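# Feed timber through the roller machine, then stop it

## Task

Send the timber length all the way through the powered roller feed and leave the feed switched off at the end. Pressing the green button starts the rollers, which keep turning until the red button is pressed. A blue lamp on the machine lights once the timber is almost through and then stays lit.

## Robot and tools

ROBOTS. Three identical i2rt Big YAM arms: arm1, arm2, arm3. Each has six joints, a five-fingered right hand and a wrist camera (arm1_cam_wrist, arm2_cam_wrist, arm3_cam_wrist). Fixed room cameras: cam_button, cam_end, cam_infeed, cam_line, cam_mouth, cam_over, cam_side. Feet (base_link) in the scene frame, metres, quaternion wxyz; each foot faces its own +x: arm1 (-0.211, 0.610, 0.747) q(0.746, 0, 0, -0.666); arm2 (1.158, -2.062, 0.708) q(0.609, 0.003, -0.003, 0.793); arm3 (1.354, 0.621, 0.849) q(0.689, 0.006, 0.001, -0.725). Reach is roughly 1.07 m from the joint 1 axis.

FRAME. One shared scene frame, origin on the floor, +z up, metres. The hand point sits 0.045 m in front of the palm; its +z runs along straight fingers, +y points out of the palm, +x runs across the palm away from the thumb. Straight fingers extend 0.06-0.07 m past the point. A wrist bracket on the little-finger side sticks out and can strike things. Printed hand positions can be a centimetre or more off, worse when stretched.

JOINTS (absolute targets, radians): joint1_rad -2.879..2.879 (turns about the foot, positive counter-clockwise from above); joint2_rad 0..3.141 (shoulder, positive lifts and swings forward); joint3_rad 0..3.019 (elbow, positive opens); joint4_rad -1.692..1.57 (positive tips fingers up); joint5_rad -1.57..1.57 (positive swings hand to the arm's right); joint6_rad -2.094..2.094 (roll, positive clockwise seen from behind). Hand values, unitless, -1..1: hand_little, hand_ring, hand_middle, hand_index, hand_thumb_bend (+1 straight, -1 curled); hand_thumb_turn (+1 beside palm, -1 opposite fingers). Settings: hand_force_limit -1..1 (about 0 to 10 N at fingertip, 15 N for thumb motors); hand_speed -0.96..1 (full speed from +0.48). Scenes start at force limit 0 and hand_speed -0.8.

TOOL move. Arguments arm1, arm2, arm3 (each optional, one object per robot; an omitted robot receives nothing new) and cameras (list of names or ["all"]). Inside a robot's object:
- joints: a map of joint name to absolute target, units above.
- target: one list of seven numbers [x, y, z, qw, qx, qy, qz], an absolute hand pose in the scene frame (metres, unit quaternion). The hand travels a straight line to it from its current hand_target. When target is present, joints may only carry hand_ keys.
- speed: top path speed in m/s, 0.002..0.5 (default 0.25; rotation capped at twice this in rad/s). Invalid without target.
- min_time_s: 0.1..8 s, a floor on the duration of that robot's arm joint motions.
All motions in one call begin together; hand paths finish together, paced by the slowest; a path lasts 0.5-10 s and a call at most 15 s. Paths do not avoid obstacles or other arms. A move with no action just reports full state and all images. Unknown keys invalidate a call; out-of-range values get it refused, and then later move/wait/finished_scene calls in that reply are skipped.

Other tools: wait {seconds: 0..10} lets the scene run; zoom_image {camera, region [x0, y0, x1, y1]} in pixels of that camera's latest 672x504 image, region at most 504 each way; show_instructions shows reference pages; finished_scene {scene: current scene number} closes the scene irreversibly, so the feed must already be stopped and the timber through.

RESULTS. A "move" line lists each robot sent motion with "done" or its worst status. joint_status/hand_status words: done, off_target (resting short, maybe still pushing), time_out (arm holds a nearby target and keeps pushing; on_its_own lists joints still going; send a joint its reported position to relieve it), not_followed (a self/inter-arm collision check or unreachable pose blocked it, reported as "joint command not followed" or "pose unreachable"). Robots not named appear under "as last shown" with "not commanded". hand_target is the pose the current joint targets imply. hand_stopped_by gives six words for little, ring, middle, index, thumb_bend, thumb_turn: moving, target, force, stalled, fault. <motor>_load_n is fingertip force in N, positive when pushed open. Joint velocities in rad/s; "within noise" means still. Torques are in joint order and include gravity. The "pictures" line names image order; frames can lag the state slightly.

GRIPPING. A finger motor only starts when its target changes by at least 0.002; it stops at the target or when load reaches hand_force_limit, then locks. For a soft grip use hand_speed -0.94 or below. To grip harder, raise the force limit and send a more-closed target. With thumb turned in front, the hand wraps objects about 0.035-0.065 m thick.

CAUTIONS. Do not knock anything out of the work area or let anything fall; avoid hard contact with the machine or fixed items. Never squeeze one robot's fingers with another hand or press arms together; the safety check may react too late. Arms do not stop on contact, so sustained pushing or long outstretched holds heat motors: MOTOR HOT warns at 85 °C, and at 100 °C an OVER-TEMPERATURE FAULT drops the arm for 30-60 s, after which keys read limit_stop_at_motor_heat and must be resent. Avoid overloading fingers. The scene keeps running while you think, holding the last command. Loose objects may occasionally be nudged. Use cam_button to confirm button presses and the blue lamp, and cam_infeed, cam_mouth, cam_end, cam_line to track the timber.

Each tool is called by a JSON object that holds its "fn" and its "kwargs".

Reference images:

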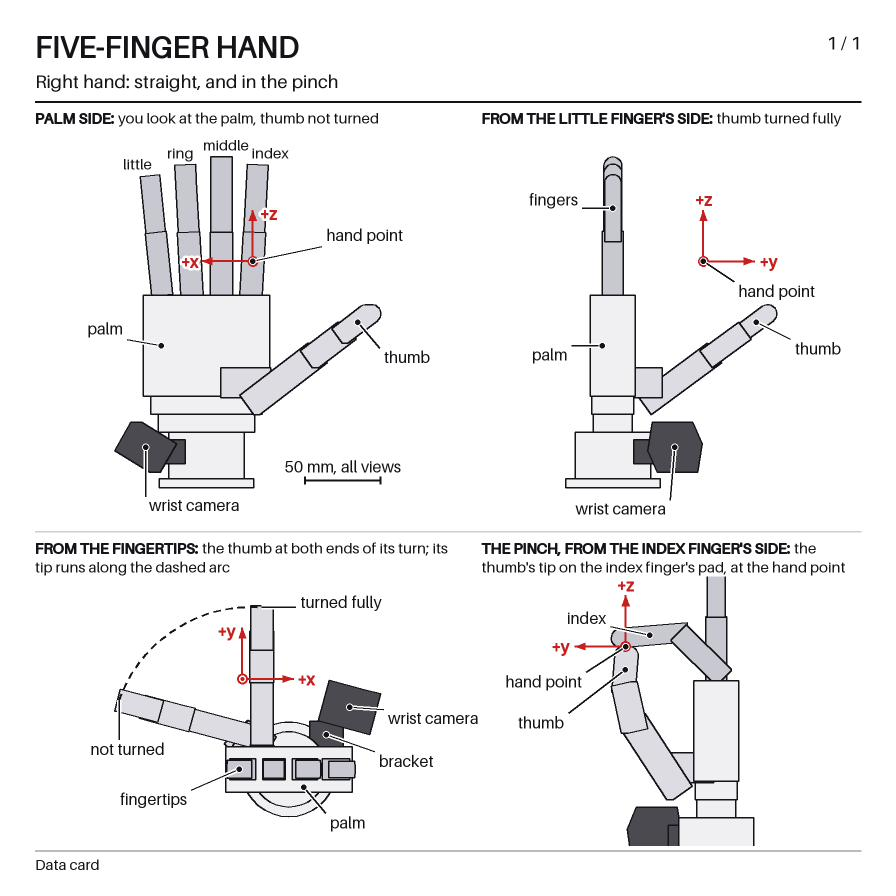

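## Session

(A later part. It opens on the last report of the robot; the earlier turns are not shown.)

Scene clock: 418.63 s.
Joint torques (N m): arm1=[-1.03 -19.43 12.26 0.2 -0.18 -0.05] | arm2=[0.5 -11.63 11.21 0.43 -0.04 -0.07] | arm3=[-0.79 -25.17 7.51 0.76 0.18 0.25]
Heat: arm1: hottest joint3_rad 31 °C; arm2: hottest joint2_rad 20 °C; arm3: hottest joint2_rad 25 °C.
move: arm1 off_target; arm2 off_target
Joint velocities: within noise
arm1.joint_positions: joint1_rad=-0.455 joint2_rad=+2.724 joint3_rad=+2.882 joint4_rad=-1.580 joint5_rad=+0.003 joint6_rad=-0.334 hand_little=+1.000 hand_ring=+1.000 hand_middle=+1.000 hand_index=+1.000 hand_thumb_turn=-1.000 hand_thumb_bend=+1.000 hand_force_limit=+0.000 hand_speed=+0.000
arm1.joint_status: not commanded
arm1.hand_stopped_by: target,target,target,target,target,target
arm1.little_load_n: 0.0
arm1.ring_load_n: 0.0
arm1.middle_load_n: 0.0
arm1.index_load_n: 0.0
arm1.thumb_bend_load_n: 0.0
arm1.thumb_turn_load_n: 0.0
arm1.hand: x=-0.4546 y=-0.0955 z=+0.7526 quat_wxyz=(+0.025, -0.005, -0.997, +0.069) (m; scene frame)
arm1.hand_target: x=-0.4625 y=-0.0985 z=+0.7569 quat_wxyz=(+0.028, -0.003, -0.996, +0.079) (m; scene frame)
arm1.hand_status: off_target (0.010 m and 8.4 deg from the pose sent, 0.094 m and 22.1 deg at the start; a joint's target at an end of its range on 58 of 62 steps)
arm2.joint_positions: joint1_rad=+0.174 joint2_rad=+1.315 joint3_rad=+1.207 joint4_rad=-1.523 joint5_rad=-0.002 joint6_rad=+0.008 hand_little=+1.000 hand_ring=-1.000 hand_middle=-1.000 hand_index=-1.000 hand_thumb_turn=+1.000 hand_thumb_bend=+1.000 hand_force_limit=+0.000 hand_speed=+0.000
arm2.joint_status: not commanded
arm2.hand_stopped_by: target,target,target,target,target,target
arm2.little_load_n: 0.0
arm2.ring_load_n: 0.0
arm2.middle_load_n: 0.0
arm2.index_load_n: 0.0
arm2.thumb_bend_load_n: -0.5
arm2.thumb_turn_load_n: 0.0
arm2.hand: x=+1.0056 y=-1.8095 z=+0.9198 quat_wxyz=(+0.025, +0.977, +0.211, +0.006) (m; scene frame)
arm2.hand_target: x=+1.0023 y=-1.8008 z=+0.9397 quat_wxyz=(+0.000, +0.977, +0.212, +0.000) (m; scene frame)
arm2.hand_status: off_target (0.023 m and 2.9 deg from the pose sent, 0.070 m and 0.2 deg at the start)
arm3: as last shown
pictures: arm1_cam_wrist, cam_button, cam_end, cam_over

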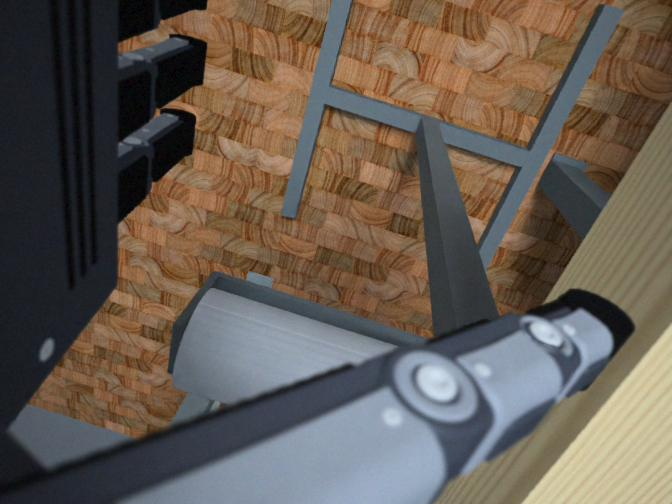

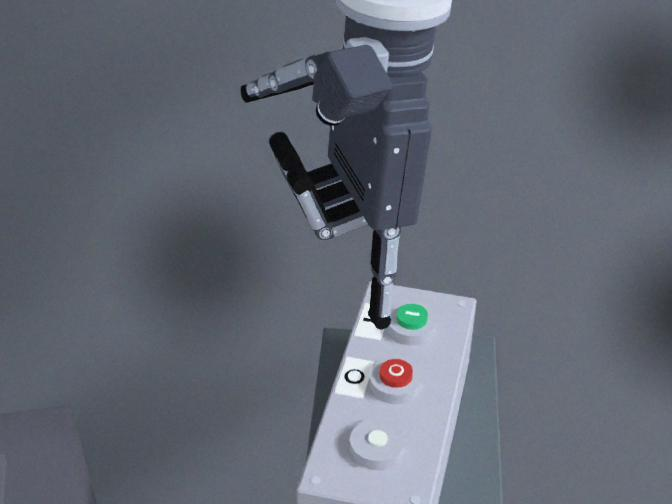

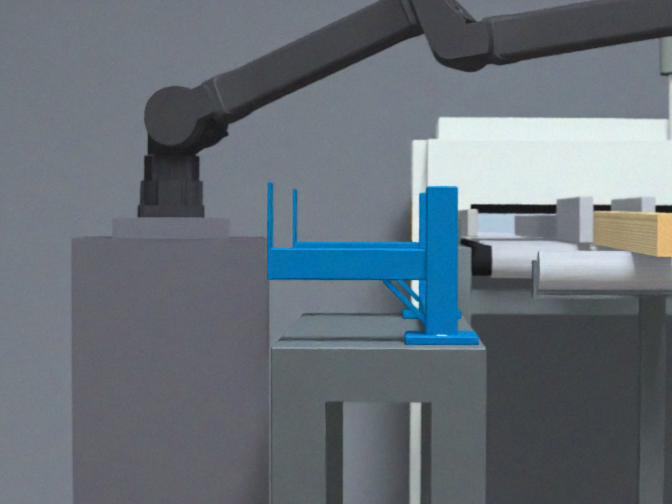

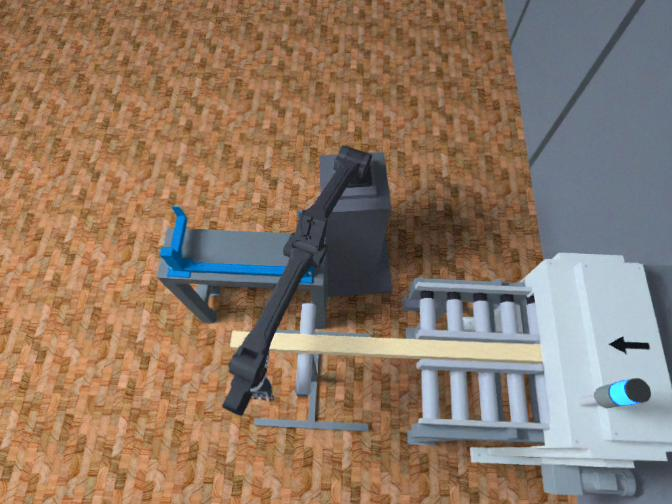

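{"fn": "move", "kwargs": {"arm1": {"target": [-0.462, -0.03, 0.758, 0, 0, 0.9945, 0.105], "speed": 0.12}, "arm2": {"target": [0.95, -1.80, 0.97, 0.0, 0.977, 0.212, 0.0], "speed": 0.1}, "cameras": ["arm1_cam_wrist"]}}

{"fn": "move", "kwargs": {"arm1": {"target": [-0.462, 0.013, 0.759, 0, 0, 0.9816, 0.1908], "speed": 0.1}, "cameras": ["arm1_cam_wrist", "cam_end", "cam_side"]}}

Scene clock: 451.40 s.
Joint torques (N m): arm1=[-1.08 -22.59 8.2 -0.16 0.1 -0.05] | arm2=[1.32 -9.35 11.43 0.49 -0.08 0.08] | arm3=[-0.79 -25.11 7.51 0.76 0.18 0.25]
Heat: arm1: hottest joint3_rad 30 °C; arm2: hottest joint3_rad 21 °C; arm3: hottest joint2_rad 26 °C.
move: arm1 off_target; arm2 off_target
Joint velocities: within noise
arm1.joint_positions: joint1_rad=-0.465 joint2_rad=+2.679 joint3_rad=+2.712 joint4_rad=-1.685 joint5_rad=+0.071 joint6_rad=-0.350 hand_little=+1.000 hand_ring=+1.000 hand_middle=+1.000 hand_index=+1.000 hand_thumb_turn=-1.000 hand_thumb_bend=+1.000 hand_force_limit=+0.000 hand_speed=+0.000
arm1.joint_status: not commanded
arm1.hand_stopped_by: target,target,target,target,target,target
arm1.little_load_n: 0.5
arm1.ring_load_n: 0.0
arm1.middle_load_n: 0.0
arm1.index_load_n: 0.0
arm1.thumb_bend_load_n: 0.0
arm1.thumb_turn_load_n: 0.0
arm1.hand: x=-0.4535 y=-0.0299 z=+0.7351 quat_wxyz=(+0.018, +0.000, -0.999, -0.051) (m; scene frame)
arm1.hand_target: x=-0.4617 y=-0.0291 z=+0.7575 quat_wxyz=(+0.024, +0.001, -0.999, -0.040) (m; scene frame)
arm1.hand_status: off_target (0.024 m and 6.6 deg from the pose sent, 0.066 m and 20.2 deg at the start; a joint's target at an end of its range on 62 of 69 steps)
arm2.joint_positions: joint1_rad=+0.283 joint2_rad=+1.346 joint3_rad=+1.345 joint4_rad=-1.597 joint5_rad=-0.003 joint6_rad=+0.115 hand_little=+1.000 hand_ring=-1.000 hand_middle=-1.000 hand_index=-1.000 hand_thumb_turn=+1.000 hand_thumb_bend=+1.000 hand_force_limit=+0.000 hand_speed=+0.000
arm2.joint_status: not commanded
arm2.hand_stopped_by: target,target,target,target,target,target
arm2.little_load_n: 0.0
arm2.ring_load_n: 0.0
arm2.middle_load_n: 0.0
arm2.index_load_n: 0.0
arm2.thumb_bend_load_n: -0.5
arm2.thumb_turn_load_n: 0.0
arm2.hand: x=+0.9597 y=-1.8086 z=+0.9588 quat_wxyz=(+0.009, +0.977, +0.213, +0.003) (m; scene frame)
arm2.hand_target: x=+0.9503 y=-1.8005 z=+0.9698 quat_wxyz=(+0.000, +0.977, +0.212, +0.000) (m; scene frame)
arm2.hand_status: off_target (0.017 m and 1.1 deg from the pose sent, 0.076 m and 2.9 deg at the start)
arm3: as last shown
pictures: arm1_cam_wrist

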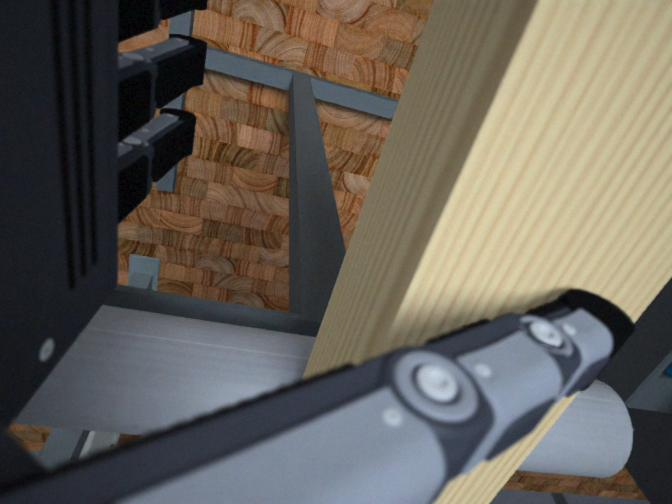

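Scene clock: 453.53 s.
Joint torques (N m): arm1=[-1.08 -22.07 8.05 -0.21 0.14 -0.06] | arm2=[1.38 -9.29 11.4 0.49 -0.08 0.08] | arm3=[-0.73 -25 7.53 0.76 0.18 0.26]
Heat: arm1: hottest joint3_rad 30 °C; arm2: hottest joint3_rad 21 °C; arm3: hottest joint2_rad 26 °C.
move: arm1 off_target
Joint velocities: within noise
arm1.joint_positions: joint1_rad=-0.469 joint2_rad=+2.592 joint3_rad=+2.514 joint4_rad=-1.688 joint5_rad=+0.134 joint6_rad=-0.353 hand_little=+1.000 hand_ring=+1.000 hand_middle=+1.000 hand_index=+1.000 hand_thumb_turn=-1.000 hand_thumb_bend=+1.000 hand_force_limit=+0.000 hand_speed=+0.000
arm1.joint_status: not commanded
arm1.hand_stopped_by: target,target,target,target,target,target
arm1.little_load_n: 0.0
arm1.ring_load_n: 0.0
arm1.middle_load_n: 0.0
arm1.index_load_n: 0.0
arm1.thumb_bend_load_n: 0.0
arm1.thumb_turn_load_n: 0.0
arm1.hand: x=-0.4533 y=+0.0137 z=+0.7370 quat_wxyz=(+0.028, +0.005, -0.993, -0.115) (m; scene frame)
arm1.hand_target: x=-0.4615 y=+0.0138 z=+0.7582 quat_wxyz=(+0.033, +0.005, -0.994, -0.103) (m; scene frame)
arm1.hand_status: off_target (0.024 m and 9.4 deg from the pose sent, 0.050 m and 16.3 deg at the start; a joint's target at an end of its range on 64 of 64 steps)
arm2, arm3: as last shown
arm2.thumb_bend_load_n: 0.0
arm2.hand: x=+0.9596 y=-1.8085 z=+0.9589 quat_wxyz=(+0.009, +0.977, +0.213, +0.003) (m; scene frame)
arm2.hand_target: x=+0.9503 y=-1.8004 z=+0.9698 quat_wxyz=(+0.000, +0.977, +0.212, +0.000) (m; scene frame)
arm3.thumb_bend_load_n: -0.5
pictures: arm1_cam_wrist, cam_end, cam_side

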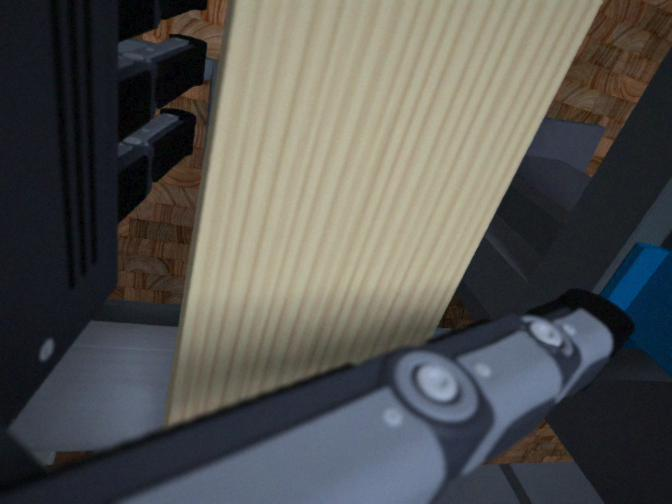

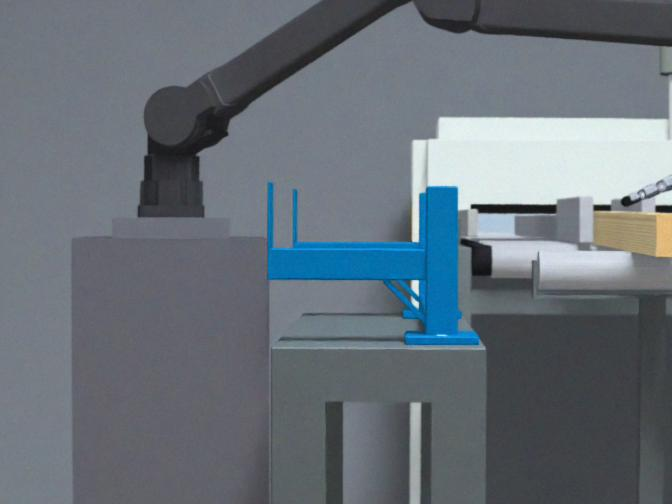

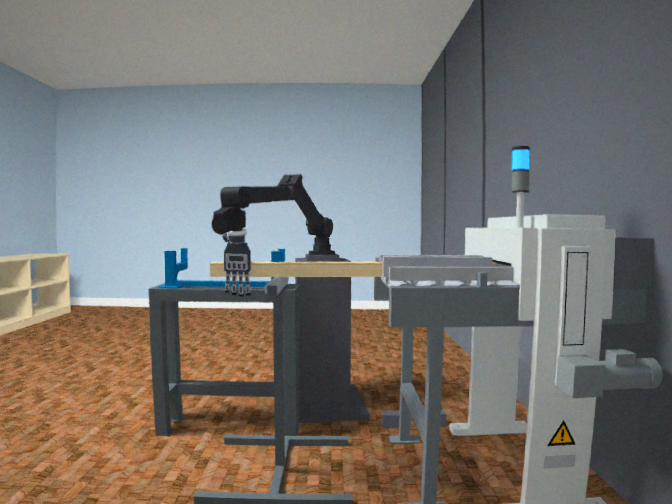

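{"fn": "move", "kwargs": {"arm1": {"target": [-0.463, 0.010, 0.750, 0.037, 0.005, -0.992, -0.12], "speed": 0.1}}}

{"fn": "move", "kwargs": {"arm1": {"joints": {"hand_little": -0.6, "hand_ring": -0.6, "hand_middle": -0.6, "hand_index": -0.6, "hand_force_limit": -0.6, "hand_speed": -0.88}}, "cameras": ["arm1_cam_wrist"]}}

{"fn": "move", "kwargs": {"arm1": {"joints": {"hand_thumb_bend": -0.3, "hand_force_limit": -0.5, "hand_speed": -0.88}}}}

{"fn": "move", "kwargs": {"arm1": {"joints": {"hand_little": -0.65, "hand_ring": -0.65, "hand_middle": -0.65, "hand_index": -0.65, "hand_thumb_bend": -0.35, "hand_force_limit": 0.1, "hand_speed": -0.88}}, "cameras": ["arm1_cam_wrist", "cam_over"]}}

Scene clock: 475.33 s.
Joint torques (N m): arm1=[-0.67 -20.42 9.68 -0.23 0.16 0] | arm2=[1.38 -9.35 11.41 0.49 -0.08 0.08] | arm3=[-0.79 -25.11 7.51 0.75 0.18 0.25]
Heat: arm1: hottest joint3_rad 29 °C; arm2: hottest joint3_rad 22 °C; arm3: hottest joint2_rad 26 °C.
move: arm1 off_target
Joint velocities: within noise
arm1.joint_positions: joint1_rad=-0.469 joint2_rad=+2.592 joint3_rad=+2.513 joint4_rad=-1.688 joint5_rad=+0.152 joint6_rad=-0.353 hand_little=+1.000 hand_ring=+1.000 hand_middle=+1.000 hand_index=+1.000 hand_thumb_turn=-1.000 hand_thumb_bend=+1.000 hand_force_limit=+0.000 hand_speed=+0.000
arm1.joint_status: not commanded
arm1.hand_stopped_by: target,target,target,target,target,target
arm1.little_load_n: 0.0
arm1.ring_load_n: 0.0
arm1.middle_load_n: 0.0
arm1.index_load_n: 0.0
arm1.thumb_bend_load_n: 0.0
arm1.thumb_turn_load_n: 0.0
arm1.hand: x=-0.4567 y=+0.0150 z=+0.7372 quat_wxyz=(+0.036, +0.006, -0.992, -0.118) (m; scene frame)
arm1.hand_target: x=-0.4626 y=+0.0108 z=+0.7497 quat_wxyz=(+0.042, +0.006, -0.993, -0.107) (m; scene frame)
arm1.hand_status: off_target (0.015 m and 0.2 deg from the pose sent, 0.017 m and 1.2 deg at the start; a joint's target at an end of its range on 29 of 29 steps)
arm2, arm3: as last shown
arm3.thumb_bend_load_n: 0.0
pictures: none

Scene clock: 480.33 s.
Joint torques (N m): arm1=[-0.67 -20.54 9.66 -0.25 0.16 0] | arm2=[1.38 -9.29 11.4 0.49 -0.08 0.08] | arm3=[-0.79 -25.17 7.53 0.76 0.19 0.26]
Heat: arm1: hottest joint3_rad 29 °C; arm2: hottest joint3_rad 22 °C; arm3: hottest joint2_rad 26 °C.
move: arm1 off_target
Joint velocities: within noise
arm1.joint_positions: joint1_rad=-0.469 joint2_rad=+2.593 joint3_rad=+2.513 joint4_rad=-1.688 joint5_rad=+0.153 joint6_rad=-0.353 hand_little=+0.042 hand_ring=+0.009 hand_middle=-0.012 hand_index=-0.035 hand_thumb_turn=-1.000 hand_thumb_bend=+1.000 hand_force_limit=-0.600 hand_speed=-0.880
arm1.joint_status: hand_little off_target (ended at +0.042, target -0.600); hand_ring off_target (ended at +0.009, target -0.600); hand_middle off_target (ended at -0.012, target -0.600); hand_index off_target (ended at -0.035, target -0.600); the others done
arm1.hand_stopped_by: force,force,force,force,target,target
arm1.little_load_n: 0.0
arm1.ring_load_n: 0.0
arm1.middle_load_n: 2.5
arm1.index_load_n: 4.5
arm1.thumb_bend_load_n: 0.0
arm1.thumb_turn_load_n: 0.0
arm1.hand: x=-0.4567 y=+0.0150 z=+0.7367 quat_wxyz=(+0.037, +0.006, -0.992, -0.118) (m; scene frame)
arm1.hand_target: x=-0.4627 y=+0.0108 z=+0.7499 quat_wxyz=(+0.042, +0.006, -0.993, -0.106) (m; scene frame)
arm1.hand_status: not commanded
arm2, arm3: as last shown
pictures: arm1_cam_wrist

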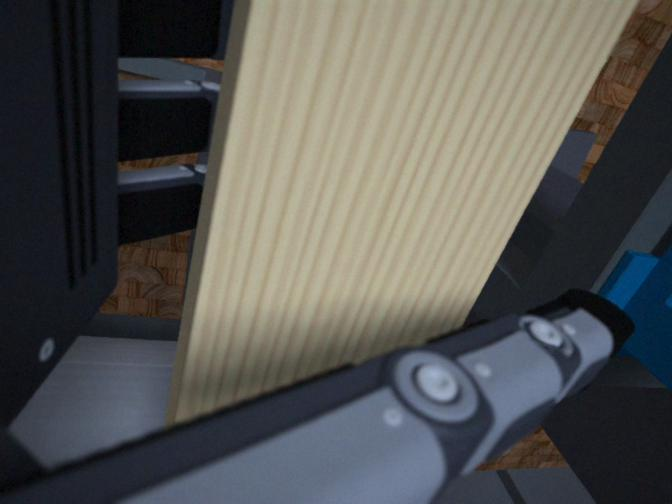

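Scene clock: 485.77 s.
Joint torques (N m): arm1=[-0.67 -20.48 9.68 -0.24 0.16 0] | arm2=[1.38 -9.29 11.4 0.49 -0.08 0.08] | arm3=[-0.79 -25.11 7.51 0.79 0.18 0.26]
Heat: arm1: hottest joint3_rad 29 °C; arm2: hottest joint3_rad 23 °C; arm3: hottest joint2_rad 26 °C.
move: arm1 off_target
Joint velocities: within noise
arm1.joint_positions: joint1_rad=-0.469 joint2_rad=+2.593 joint3_rad=+2.513 joint4_rad=-1.688 joint5_rad=+0.153 joint6_rad=-0.353 hand_little=+0.042 hand_ring=+0.009 hand_middle=-0.012 hand_index=-0.035 hand_thumb_turn=-1.000 hand_thumb_bend=+0.773 hand_force_limit=-0.500 hand_speed=-0.880
arm1.joint_status: hand_thumb_bend off_target (ended at +0.773, target -0.300); the others done
arm1.hand_stopped_by: force,force,force,force,force,target
arm1.little_load_n: 0.0
arm1.ring_load_n: 0.5
arm1.middle_load_n: 3.5
arm1.index_load_n: 5.5
arm1.thumb_bend_load_n: 4.0
arm1.thumb_turn_load_n: 0.0
arm1.hand: x=-0.4567 y=+0.0150 z=+0.7367 quat_wxyz=(+0.037, +0.006, -0.992, -0.118) (m; scene frame)
arm1.hand_target: x=-0.4627 y=+0.0108 z=+0.7499 quat_wxyz=(+0.042, +0.006, -0.993, -0.106) (m; scene frame)
arm1.hand_status: not commanded
arm2, arm3: as last shown
pictures: none

Scene clock: 486.27 s.
Joint torques (N m): arm1=[-0.73 -20.54 9.66 -0.25 0.22 0] | arm2=[1.32 -9.29 11.4 0.49 -0.08 0.08] | arm3=[-0.79 -25.17 7.5 0.76 0.18 0.25]
Heat: arm1: hottest joint3_rad 29 °C; arm2: hottest joint3_rad 23 °C; arm3: hottest joint2_rad 26 °C.
move: arm1 off_target
Joint velocities: within noise
arm1.joint_positions: joint1_rad=-0.469 joint2_rad=+2.594 joint3_rad=+2.513 joint4_rad=-1.688 joint5_rad=+0.150 joint6_rad=-0.354 hand_little=-0.001 hand_ring=-0.011 hand_middle=-0.021 hand_index=-0.044 hand_thumb_turn=-1.000 hand_thumb_bend=+0.768 hand_force_limit=+0.100 hand_speed=-0.880
arm1.joint_status: hand_little off_target (ended at -0.001, target -0.650); hand_ring off_target (ended at -0.011, target -0.650); hand_middle off_target (ended at -0.021, target -0.650); hand_index off_target (ended at -0.044, target -0.650); hand_thumb_bend off_target (ended at +0.768, target -0.350); the others done
arm1.hand_stopped_by: force,force,force,force,force,target
arm1.little_load_n: 5.0
arm1.ring_load_n: 6.0
arm1.middle_load_n: 4.5
arm1.index_load_n: 6.0
arm1.thumb_bend_load_n: 10.0
arm1.thumb_turn_load_n: 2.0
arm1.hand: x=-0.4563 y=+0.0150 z=+0.7362 quat_wxyz=(+0.035, +0.006, -0.992, -0.118) (m; scene frame)
arm1.hand_target: x=-0.4626 y=+0.0108 z=+0.7498 quat_wxyz=(+0.042, +0.006, -0.993, -0.106) (m; scene frame)
arm1.hand_status: not commanded
arm2: as last shown
arm2.middle_load_n: 0.5
arm2.thumb_bend_load_n: -0.5
arm3.joint_positions: joint1_rad=-0.085 joint2_rad=+2.551 joint3_rad=+2.864 joint4_rad=-1.695 joint5_rad=+0.047 joint6_rad=-0.137 hand_little=+1.000 hand_ring=+1.000 hand_middle=+1.000 hand_index=+1.000 hand_thumb_turn=-1.000 hand_thumb_bend=+1.000 hand_force_limit=+0.100 hand_speed=-0.600
arm3.joint_status: not commanded
arm3.hand_stopped_by: target,target,target,target,target,target
arm3.little_load_n: 0.0
arm3.ring_load_n: 0.0
arm3.middle_load_n: 0.0
arm3.index_load_n: 0.0
arm3.thumb_bend_load_n: 0.0
arm3.thumb_turn_load_n: 0.0
arm3.hand: x=+1.2663 y=-0.1006 z=+0.9674 quat_wxyz=(+0.032, -0.002, -0.996, +0.085) (m; scene frame)
arm3.hand_target: x=+1.2702 y=-0.0987 z=+0.9497 quat_wxyz=(+0.030, -0.008, -0.997, +0.069) (m; scene frame)
arm3.hand_status: not commanded
pictures: arm1_cam_wrist, cam_over

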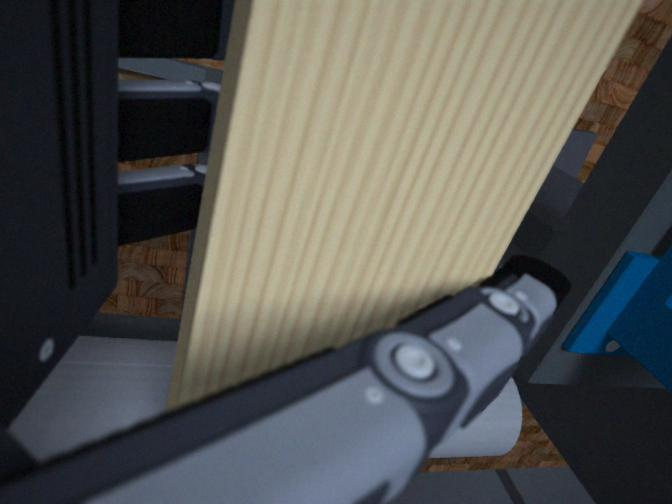

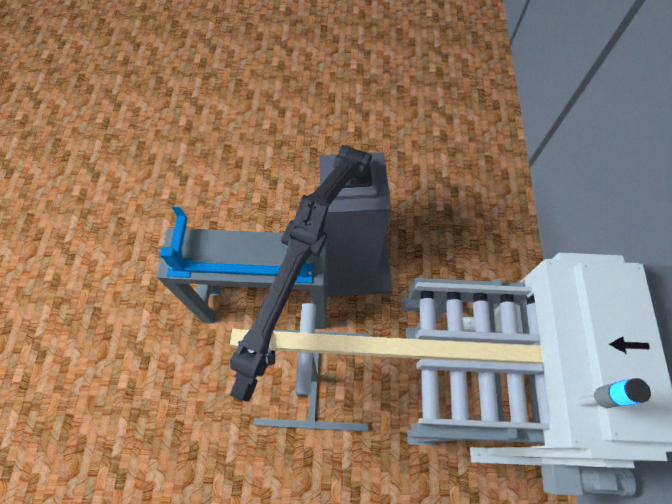

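{"fn": "move", "kwargs": {"arm1": {"target": [-0.565, 0.010, 0.750, 0.043, 0.006, -0.994, -0.105], "speed": 0.12}, "cameras": ["cam_over"]}}

{"fn": "move", "kwargs": {"arm1": {"target": [-0.645, 0.010, 0.750, 0.067, 0.009, -0.996, -0.059], "speed": 0.12}, "cameras": ["cam_over", "cam_side", "cam_end"]}}

Scene clock: 503.13 s.
Joint torques (N m): arm1=[-1.44 -19.84 13.74 -0.03 0.89 -0.14] | arm2=[1.32 -9.29 11.4 0.49 -0.08 0.08] | arm3=[-0.91 -25.11 7.54 0.76 0.18 0.25]
Heat: arm1: hottest joint3_rad 29 °C; arm2: hottest joint3_rad 23 °C; arm3: hottest joint2_rad 26 °C.
move: arm1 off_target
Joint velocities: within noise
arm1.joint_positions: joint1_rad=-0.580 joint2_rad=+2.678 joint3_rad=+2.689 joint4_rad=-1.689 joint5_rad=+0.152 joint6_rad=-0.476 hand_little=+0.000 hand_ring=-0.011 hand_middle=-0.021 hand_index=-0.044 hand_thumb_turn=-1.000 hand_thumb_bend=+0.768 hand_force_limit=+0.100 hand_speed=-0.880
arm1.joint_status: not commanded
arm1.hand_stopped_by: force,force,force,force,force,target
arm1.little_load_n: 9.0
arm1.ring_load_n: 6.5
arm1.middle_load_n: 1.0
arm1.index_load_n: 0.0
arm1.thumb_bend_load_n: 10.0
arm1.thumb_turn_load_n: -2.5
arm1.hand: x=-0.5433 y=+0.0191 z=+0.7320 quat_wxyz=(+0.042, +0.009, -0.996, -0.083) (m; scene frame)
arm1.hand_target: x=-0.5638 y=+0.0123 z=+0.7504 quat_wxyz=(+0.066, +0.009, -0.996, -0.061) (m; scene frame)
arm1.hand_status: off_target (0.030 m and 2.6 deg from the pose sent, 0.110 m and 1.8 deg at the start; a joint's target at an end of its range on 48 of 49 steps)
arm2, arm3: as last shown
arm2.middle_load_n: 0.0
arm2.thumb_bend_load_n: 0.0
pictures: cam_over

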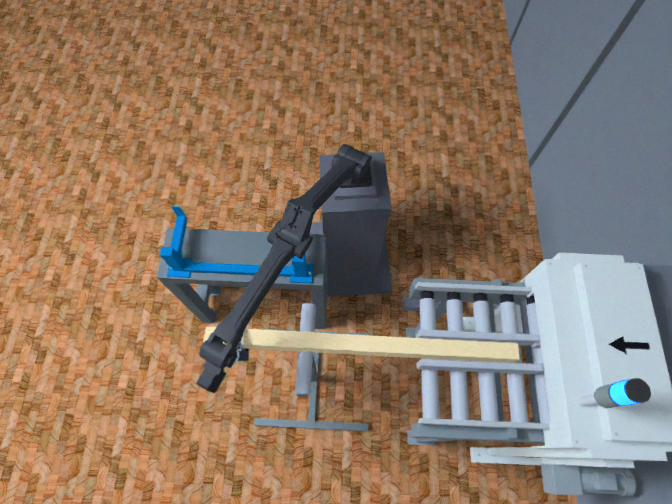

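Scene clock: 504.53 s.
Joint torques (N m): arm1=[-1.32 -20.31 13.83 1.32 0.9 -0.03] | arm2=[1.32 -9.29 11.4 0.49 -0.08 0.08] | arm3=[-0.79 -25.05 7.54 0.76 0.18 0.26]
Heat: arm1: hottest joint3_rad 29 °C; arm2: hottest joint3_rad 23 °C; arm3: hottest joint2_rad 26 °C.
move: arm1 off_target
Joint velocities: within noise
arm1.joint_positions: joint1_rad=-0.667 joint2_rad=+2.753 joint3_rad=+2.859 joint4_rad=-1.668 joint5_rad=+0.154 joint6_rad=-0.598 hand_little=+0.000 hand_ring=-0.011 hand_middle=-0.022 hand_index=-0.044 hand_thumb_turn=-1.000 hand_thumb_bend=+0.768 hand_force_limit=+0.100 hand_speed=-0.880
arm1.joint_status: not commanded
arm1.hand_stopped_by: force,force,force,force,force,target
arm1.little_load_n: 10.0
arm1.ring_load_n: 6.5
arm1.middle_load_n: 1.0
arm1.index_load_n: 0.0
arm1.thumb_bend_load_n: 11.5
arm1.thumb_turn_load_n: -4.0
arm1.hand: x=-0.6198 y=+0.0241 z=+0.7321 quat_wxyz=(+0.066, +0.021, -0.997, -0.038) (m; scene frame)
arm1.hand_target: x=-0.6430 y=+0.0131 z=+0.7511 quat_wxyz=(+0.102, +0.015, -0.995, -0.007) (m; scene frame)
arm1.hand_status: off_target (0.034 m and 2.7 deg from the pose sent, 0.104 m and 3.9 deg at the start; a joint's target at an end of its range on 38 of 42 steps)
arm2, arm3: as last shown
arm2.ring_load_n: 0.5
pictures: cam_end, cam_over, cam_side

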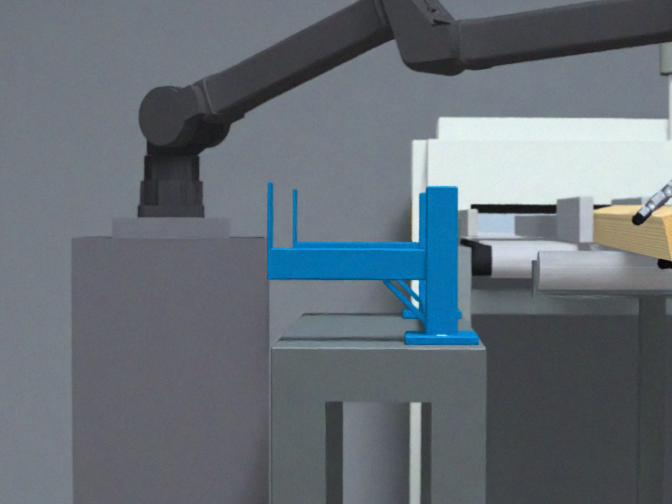

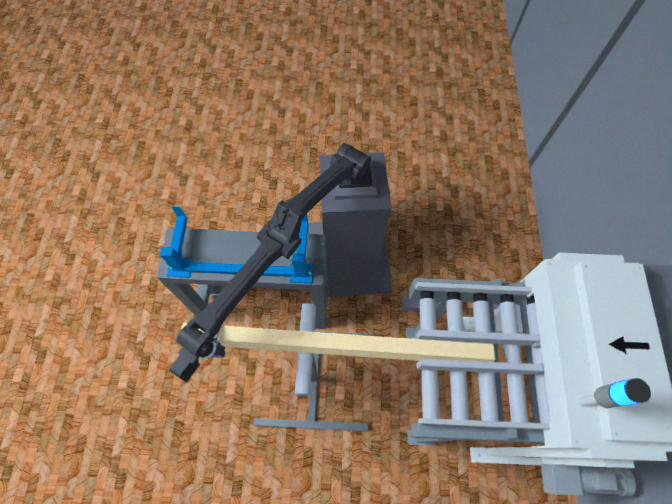

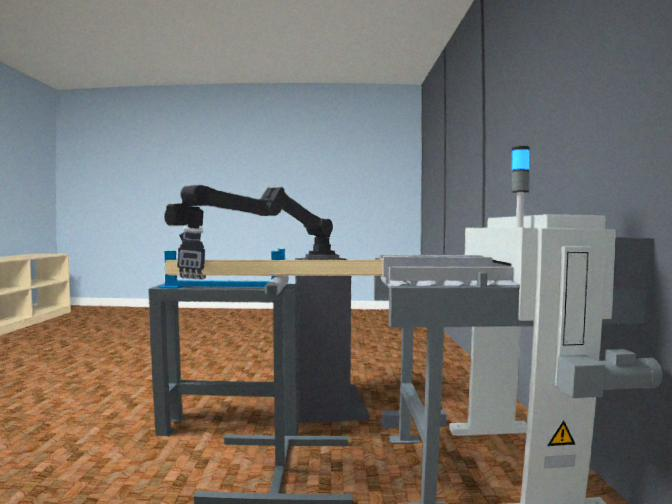

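{"fn": "move", "kwargs": {"arm1": {"joints": {"hand_thumb_bend": 1.0, "hand_speed": -0.8}}}}

{"fn": "move", "kwargs": {"arm1": {"joints": {"hand_little": 1, "hand_ring": 1, "hand_middle": 1, "hand_index": 1, "hand_speed": -0.6}}, "cameras": ["cam_over", "arm1_cam_wrist"]}}

{"fn": "move", "kwargs": {"arm1": {"target": [-0.643, 0.02, 0.775, 0.09, 0.012, -0.996, -0.02], "speed": 0.1}}}

{"fn": "move", "kwargs": {"arm1": {"target": [-0.643, 0.02, 0.93, 0.09, 0.012, -0.996, -0.02], "speed": 0.2}, "cameras": ["cam_over", "cam_side", "cam_end", "cam_button"]}}

Scene clock: 518.67 s.
Joint torques (N m): arm1=[-1.26 -21.3 13.79 0.69 0.5 -0.02] | arm2=[1.32 -9.29 11.4 0.49 -0.08 0.08] | arm3=[-0.79 -25.11 7.53 0.75 0.18 0.25]
Heat: arm1: hottest joint3_rad 30 °C; arm2: hottest joint3_rad 24 °C; arm3: hottest joint2_rad 26 °C.
move: arm1 done
Joint velocities: within noise
arm1.joint_positions: joint1_rad=-0.667 joint2_rad=+2.766 joint3_rad=+2.860 joint4_rad=-1.651 joint5_rad=+0.166 joint6_rad=-0.598 hand_little=-0.001 hand_ring=-0.011 hand_middle=-0.022 hand_index=-0.044 hand_thumb_turn=-1.000 hand_thumb_bend=+1.000 hand_force_limit=+0.100 hand_speed=-0.800
arm1.joint_status: all done
arm1.hand_stopped_by: force,force,force,force,target,target
arm1.little_load_n: 1.5
arm1.ring_load_n: 0.0
arm1.middle_load_n: 0.0
arm1.index_load_n: 0.0
arm1.thumb_bend_load_n: 0.0
arm1.thumb_turn_load_n: 0.0
arm1.hand: x=-0.6233 y=+0.0228 z=+0.7231 quat_wxyz=(+0.073, +0.021, -0.996, -0.039) (m; scene frame)
arm1.hand_target: x=-0.6430 y=+0.0131 z=+0.7512 quat_wxyz=(+0.102, +0.015, -0.995, -0.007) (m; scene frame)
arm1.hand_status: not commanded
arm2.joint_positions: joint1_rad=+0.283 joint2_rad=+1.346 joint3_rad=+1.345 joint4_rad=-1.597 joint5_rad=-0.003 joint6_rad=+0.115 hand_little=+1.000 hand_ring=-1.000 hand_middle=-1.000 hand_index=-1.000 hand_thumb_turn=+1.000 hand_thumb_bend=+1.000 hand_force_limit=+0.000 hand_speed=+0.000
arm2.joint_status: not commanded
arm2.hand_stopped_by: target,target,target,target,target,target
arm2.little_load_n: 0.0
arm2.ring_load_n: 0.5
arm2.middle_load_n: 0.0
arm2.index_load_n: 0.0
arm2.thumb_bend_load_n: -0.5
arm2.thumb_turn_load_n: 0.0
arm2.hand: x=+0.9596 y=-1.8085 z=+0.9589 quat_wxyz=(+0.009, +0.977, +0.213, +0.003) (m; scene frame)
arm2.hand_target: x=+0.9503 y=-1.8004 z=+0.9698 quat_wxyz=(+0.000, +0.977, +0.212, +0.000) (m; scene frame)
arm2.hand_status: not commanded
arm3: as last shown
pictures: none

Scene clock: 520.10 s.
Joint torques (N m): arm1=[-1.14 -21.3 12.22 0.62 0.17 -0.02] | arm2=[1.32 -9.35 11.4 0.49 -0.08 0.08] | arm3=[-0.85 -25.17 7.53 0.77 0.18 0.26]
Heat: arm1: hottest joint3_rad 30 °C; arm2: hottest joint3_rad 24 °C; arm3: hottest joint2_rad 26 °C.
move: arm1 done
Joint velocities: within noise
arm1.joint_positions: joint1_rad=-0.669 joint2_rad=+2.766 joint3_rad=+2.880 joint4_rad=-1.648 joint5_rad=+0.175 joint6_rad=-0.598 hand_little=+1.000 hand_ring=+1.000 hand_middle=+1.000 hand_index=+1.000 hand_thumb_turn=-1.000 hand_thumb_bend=+1.000 hand_force_limit=+0.100 hand_speed=-0.600
arm1.joint_status: all done
arm1.hand_stopped_by: target,target,target,target,target,target
arm1.little_load_n: 0.0
arm1.ring_load_n: 0.0
arm1.middle_load_n: 0.0
arm1.index_load_n: 0.0
arm1.thumb_bend_load_n: 0.0
arm1.thumb_turn_load_n: 0.0
arm1.hand: x=-0.6291 y=+0.0201 z=+0.7298 quat_wxyz=(+0.083, +0.019, -0.996, -0.032) (m; scene frame)
arm1.hand_target: x=-0.6431 y=+0.0132 z=+0.7513 quat_wxyz=(+0.102, +0.015, -0.995, -0.007) (m; scene frame)
arm1.hand_status: not commanded
arm2, arm3: as last shown
arm2.ring_load_n: 0.0
arm2.thumb_bend_load_n: 0.0
pictures: arm1_cam_wrist, cam_over

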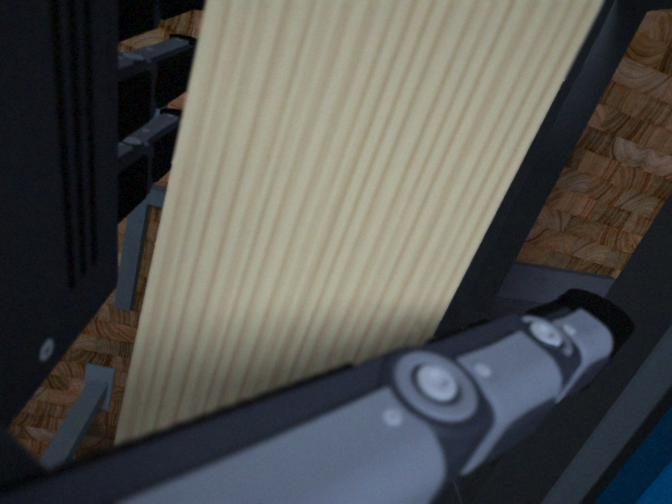

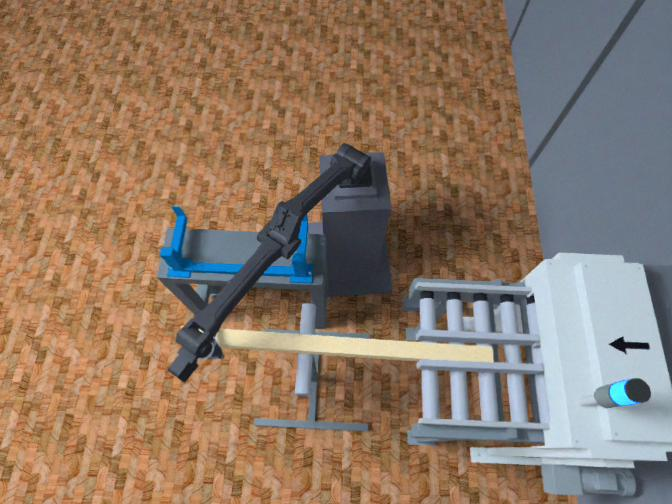

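Scene clock: 521.10 s.
Joint torques (N m): arm1=[-1.03 -23.06 12.18 -0.02 0.02 -0.03] | arm2=[1.32 -9.35 11.4 0.49 -0.08 0.08] | arm3=[-0.73 -25.05 7.54 0.77 0.18 0.26]
Heat: arm1: hottest joint3_rad 30 °C; arm2: hottest joint3_rad 24 °C; arm3: hottest joint2_rad 26 °C.
move: arm1 off_target
Joint velocities: within noise
arm1.joint_positions: joint1_rad=-0.676 joint2_rad=+2.760 joint3_rad=+2.880 joint4_rad=-1.675 joint5_rad=+0.175 joint6_rad=-0.598 hand_little=+1.000 hand_ring=+1.000 hand_middle=+1.000 hand_index=+1.000 hand_thumb_turn=-1.000 hand_thumb_bend=+1.000 hand_force_limit=+0.100 hand_speed=-0.600
arm1.joint_status: not commanded
arm1.hand_stopped_by: target,target,target,target,target,target
arm1.little_load_n: 0.0
arm1.ring_load_n: 0.0
arm1.middle_load_n: 0.0
arm1.index_load_n: 0.0
arm1.thumb_bend_load_n: 0.0
arm1.thumb_turn_load_n: 0.0
arm1.hand: x=-0.6297 y=+0.0284 z=+0.7355 quat_wxyz=(+0.077, +0.016, -0.996, -0.041) (m; scene frame)
arm1.hand_target: x=-0.6415 y=+0.0222 z=+0.7748 quat_wxyz=(+0.096, +0.013, -0.995, -0.011) (m; scene frame)
arm1.hand_status: off_target (0.043 m and 2.9 deg from the pose sent, 0.047 m and 1.8 deg at the start; a joint's target at an end of its range on 25 of 30 steps)
arm2, arm3: as last shown
pictures: none

Scene clock: 522.53 s.
Joint torques (N m): arm1=[-0.62 -20.54 10.89 0.35 0.17 -0.06] | arm2=[1.38 -9.29 11.4 0.47 -0.08 0.08] | arm3=[-0.79 -25.05 7.51 0.76 0.18 0.26]
Heat: arm1: hottest joint3_rad 30 °C; arm2: hottest joint3_rad 24 °C; arm3: hottest joint2_rad 26 °C.
move: arm1 off_target
Joint velocities: within noise
arm1.joint_positions: joint1_rad=-0.676 joint2_rad=+2.514 joint3_rad=+2.880 joint4_rad=-1.684 joint5_rad=+0.176 joint6_rad=-0.632 hand_little=+1.000 hand_ring=+1.000 hand_middle=+1.000 hand_index=+1.000 hand_thumb_turn=-1.000 hand_thumb_bend=+1.000 hand_force_limit=+0.100 hand_speed=-0.600
arm1.joint_status: not commanded
arm1.hand_stopped_by: target,target,target,target,target,target
arm1.little_load_n: 0.0
arm1.ring_load_n: 0.0
arm1.middle_load_n: 0.0
arm1.index_load_n: 0.0
arm1.thumb_bend_load_n: 0.0
arm1.thumb_turn_load_n: 0.0
arm1.hand: x=-0.6379 y=+0.0203 z=+0.9087 quat_wxyz=(+0.142, +0.022, -0.988, +0.054) (m; scene frame)
arm1.hand_target: x=-0.6420 y=+0.0213 z=+0.9294 quat_wxyz=(+0.154, +0.025, -0.985, +0.067) (m; scene frame)
arm1.hand_status: off_target (0.022 m and 10.5 deg from the pose sent, 0.195 m and 2.9 deg at the start; a joint's target at an end of its range on 41 of 43 steps)
arm2, arm3: as last shown
arm3.thumb_bend_load_n: -0.5
pictures: cam_button, cam_end, cam_over, cam_side

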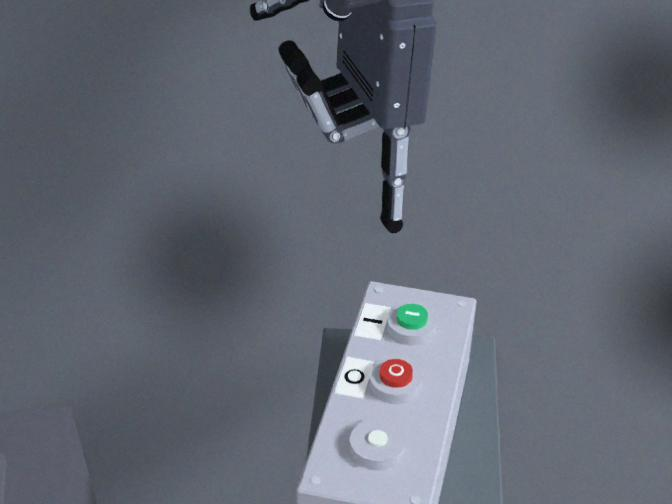

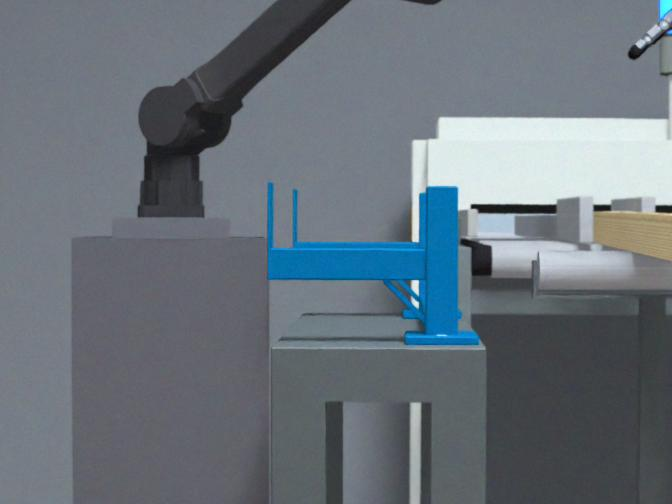

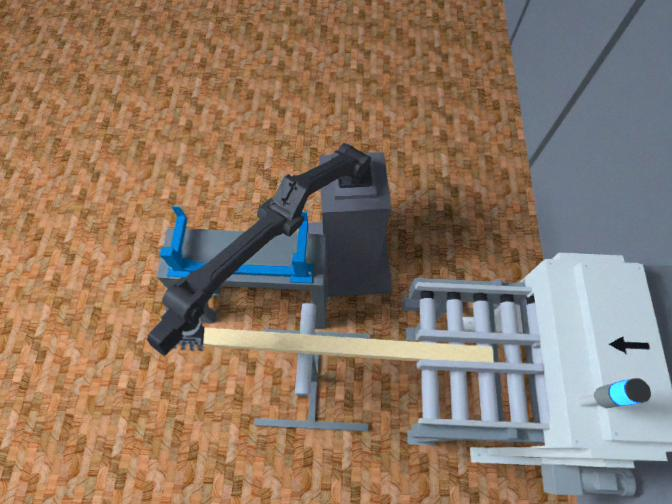

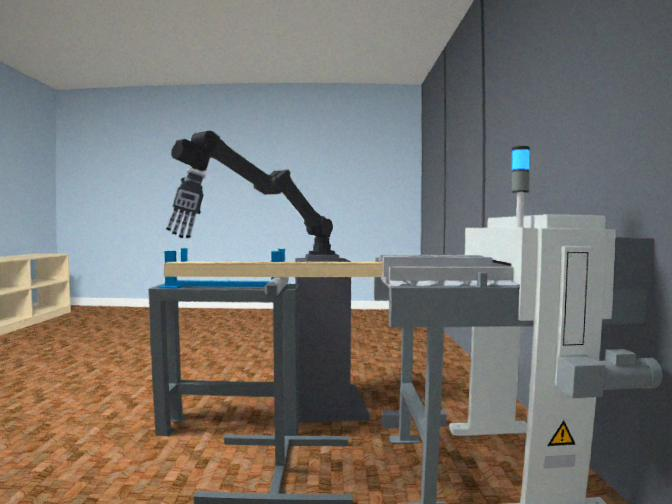

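Timber out, feed stopped, blue light on, arms clear.

{"fn": "finished_scene", "kwargs": {"scene": 2}}

The scene is finished: the task was done.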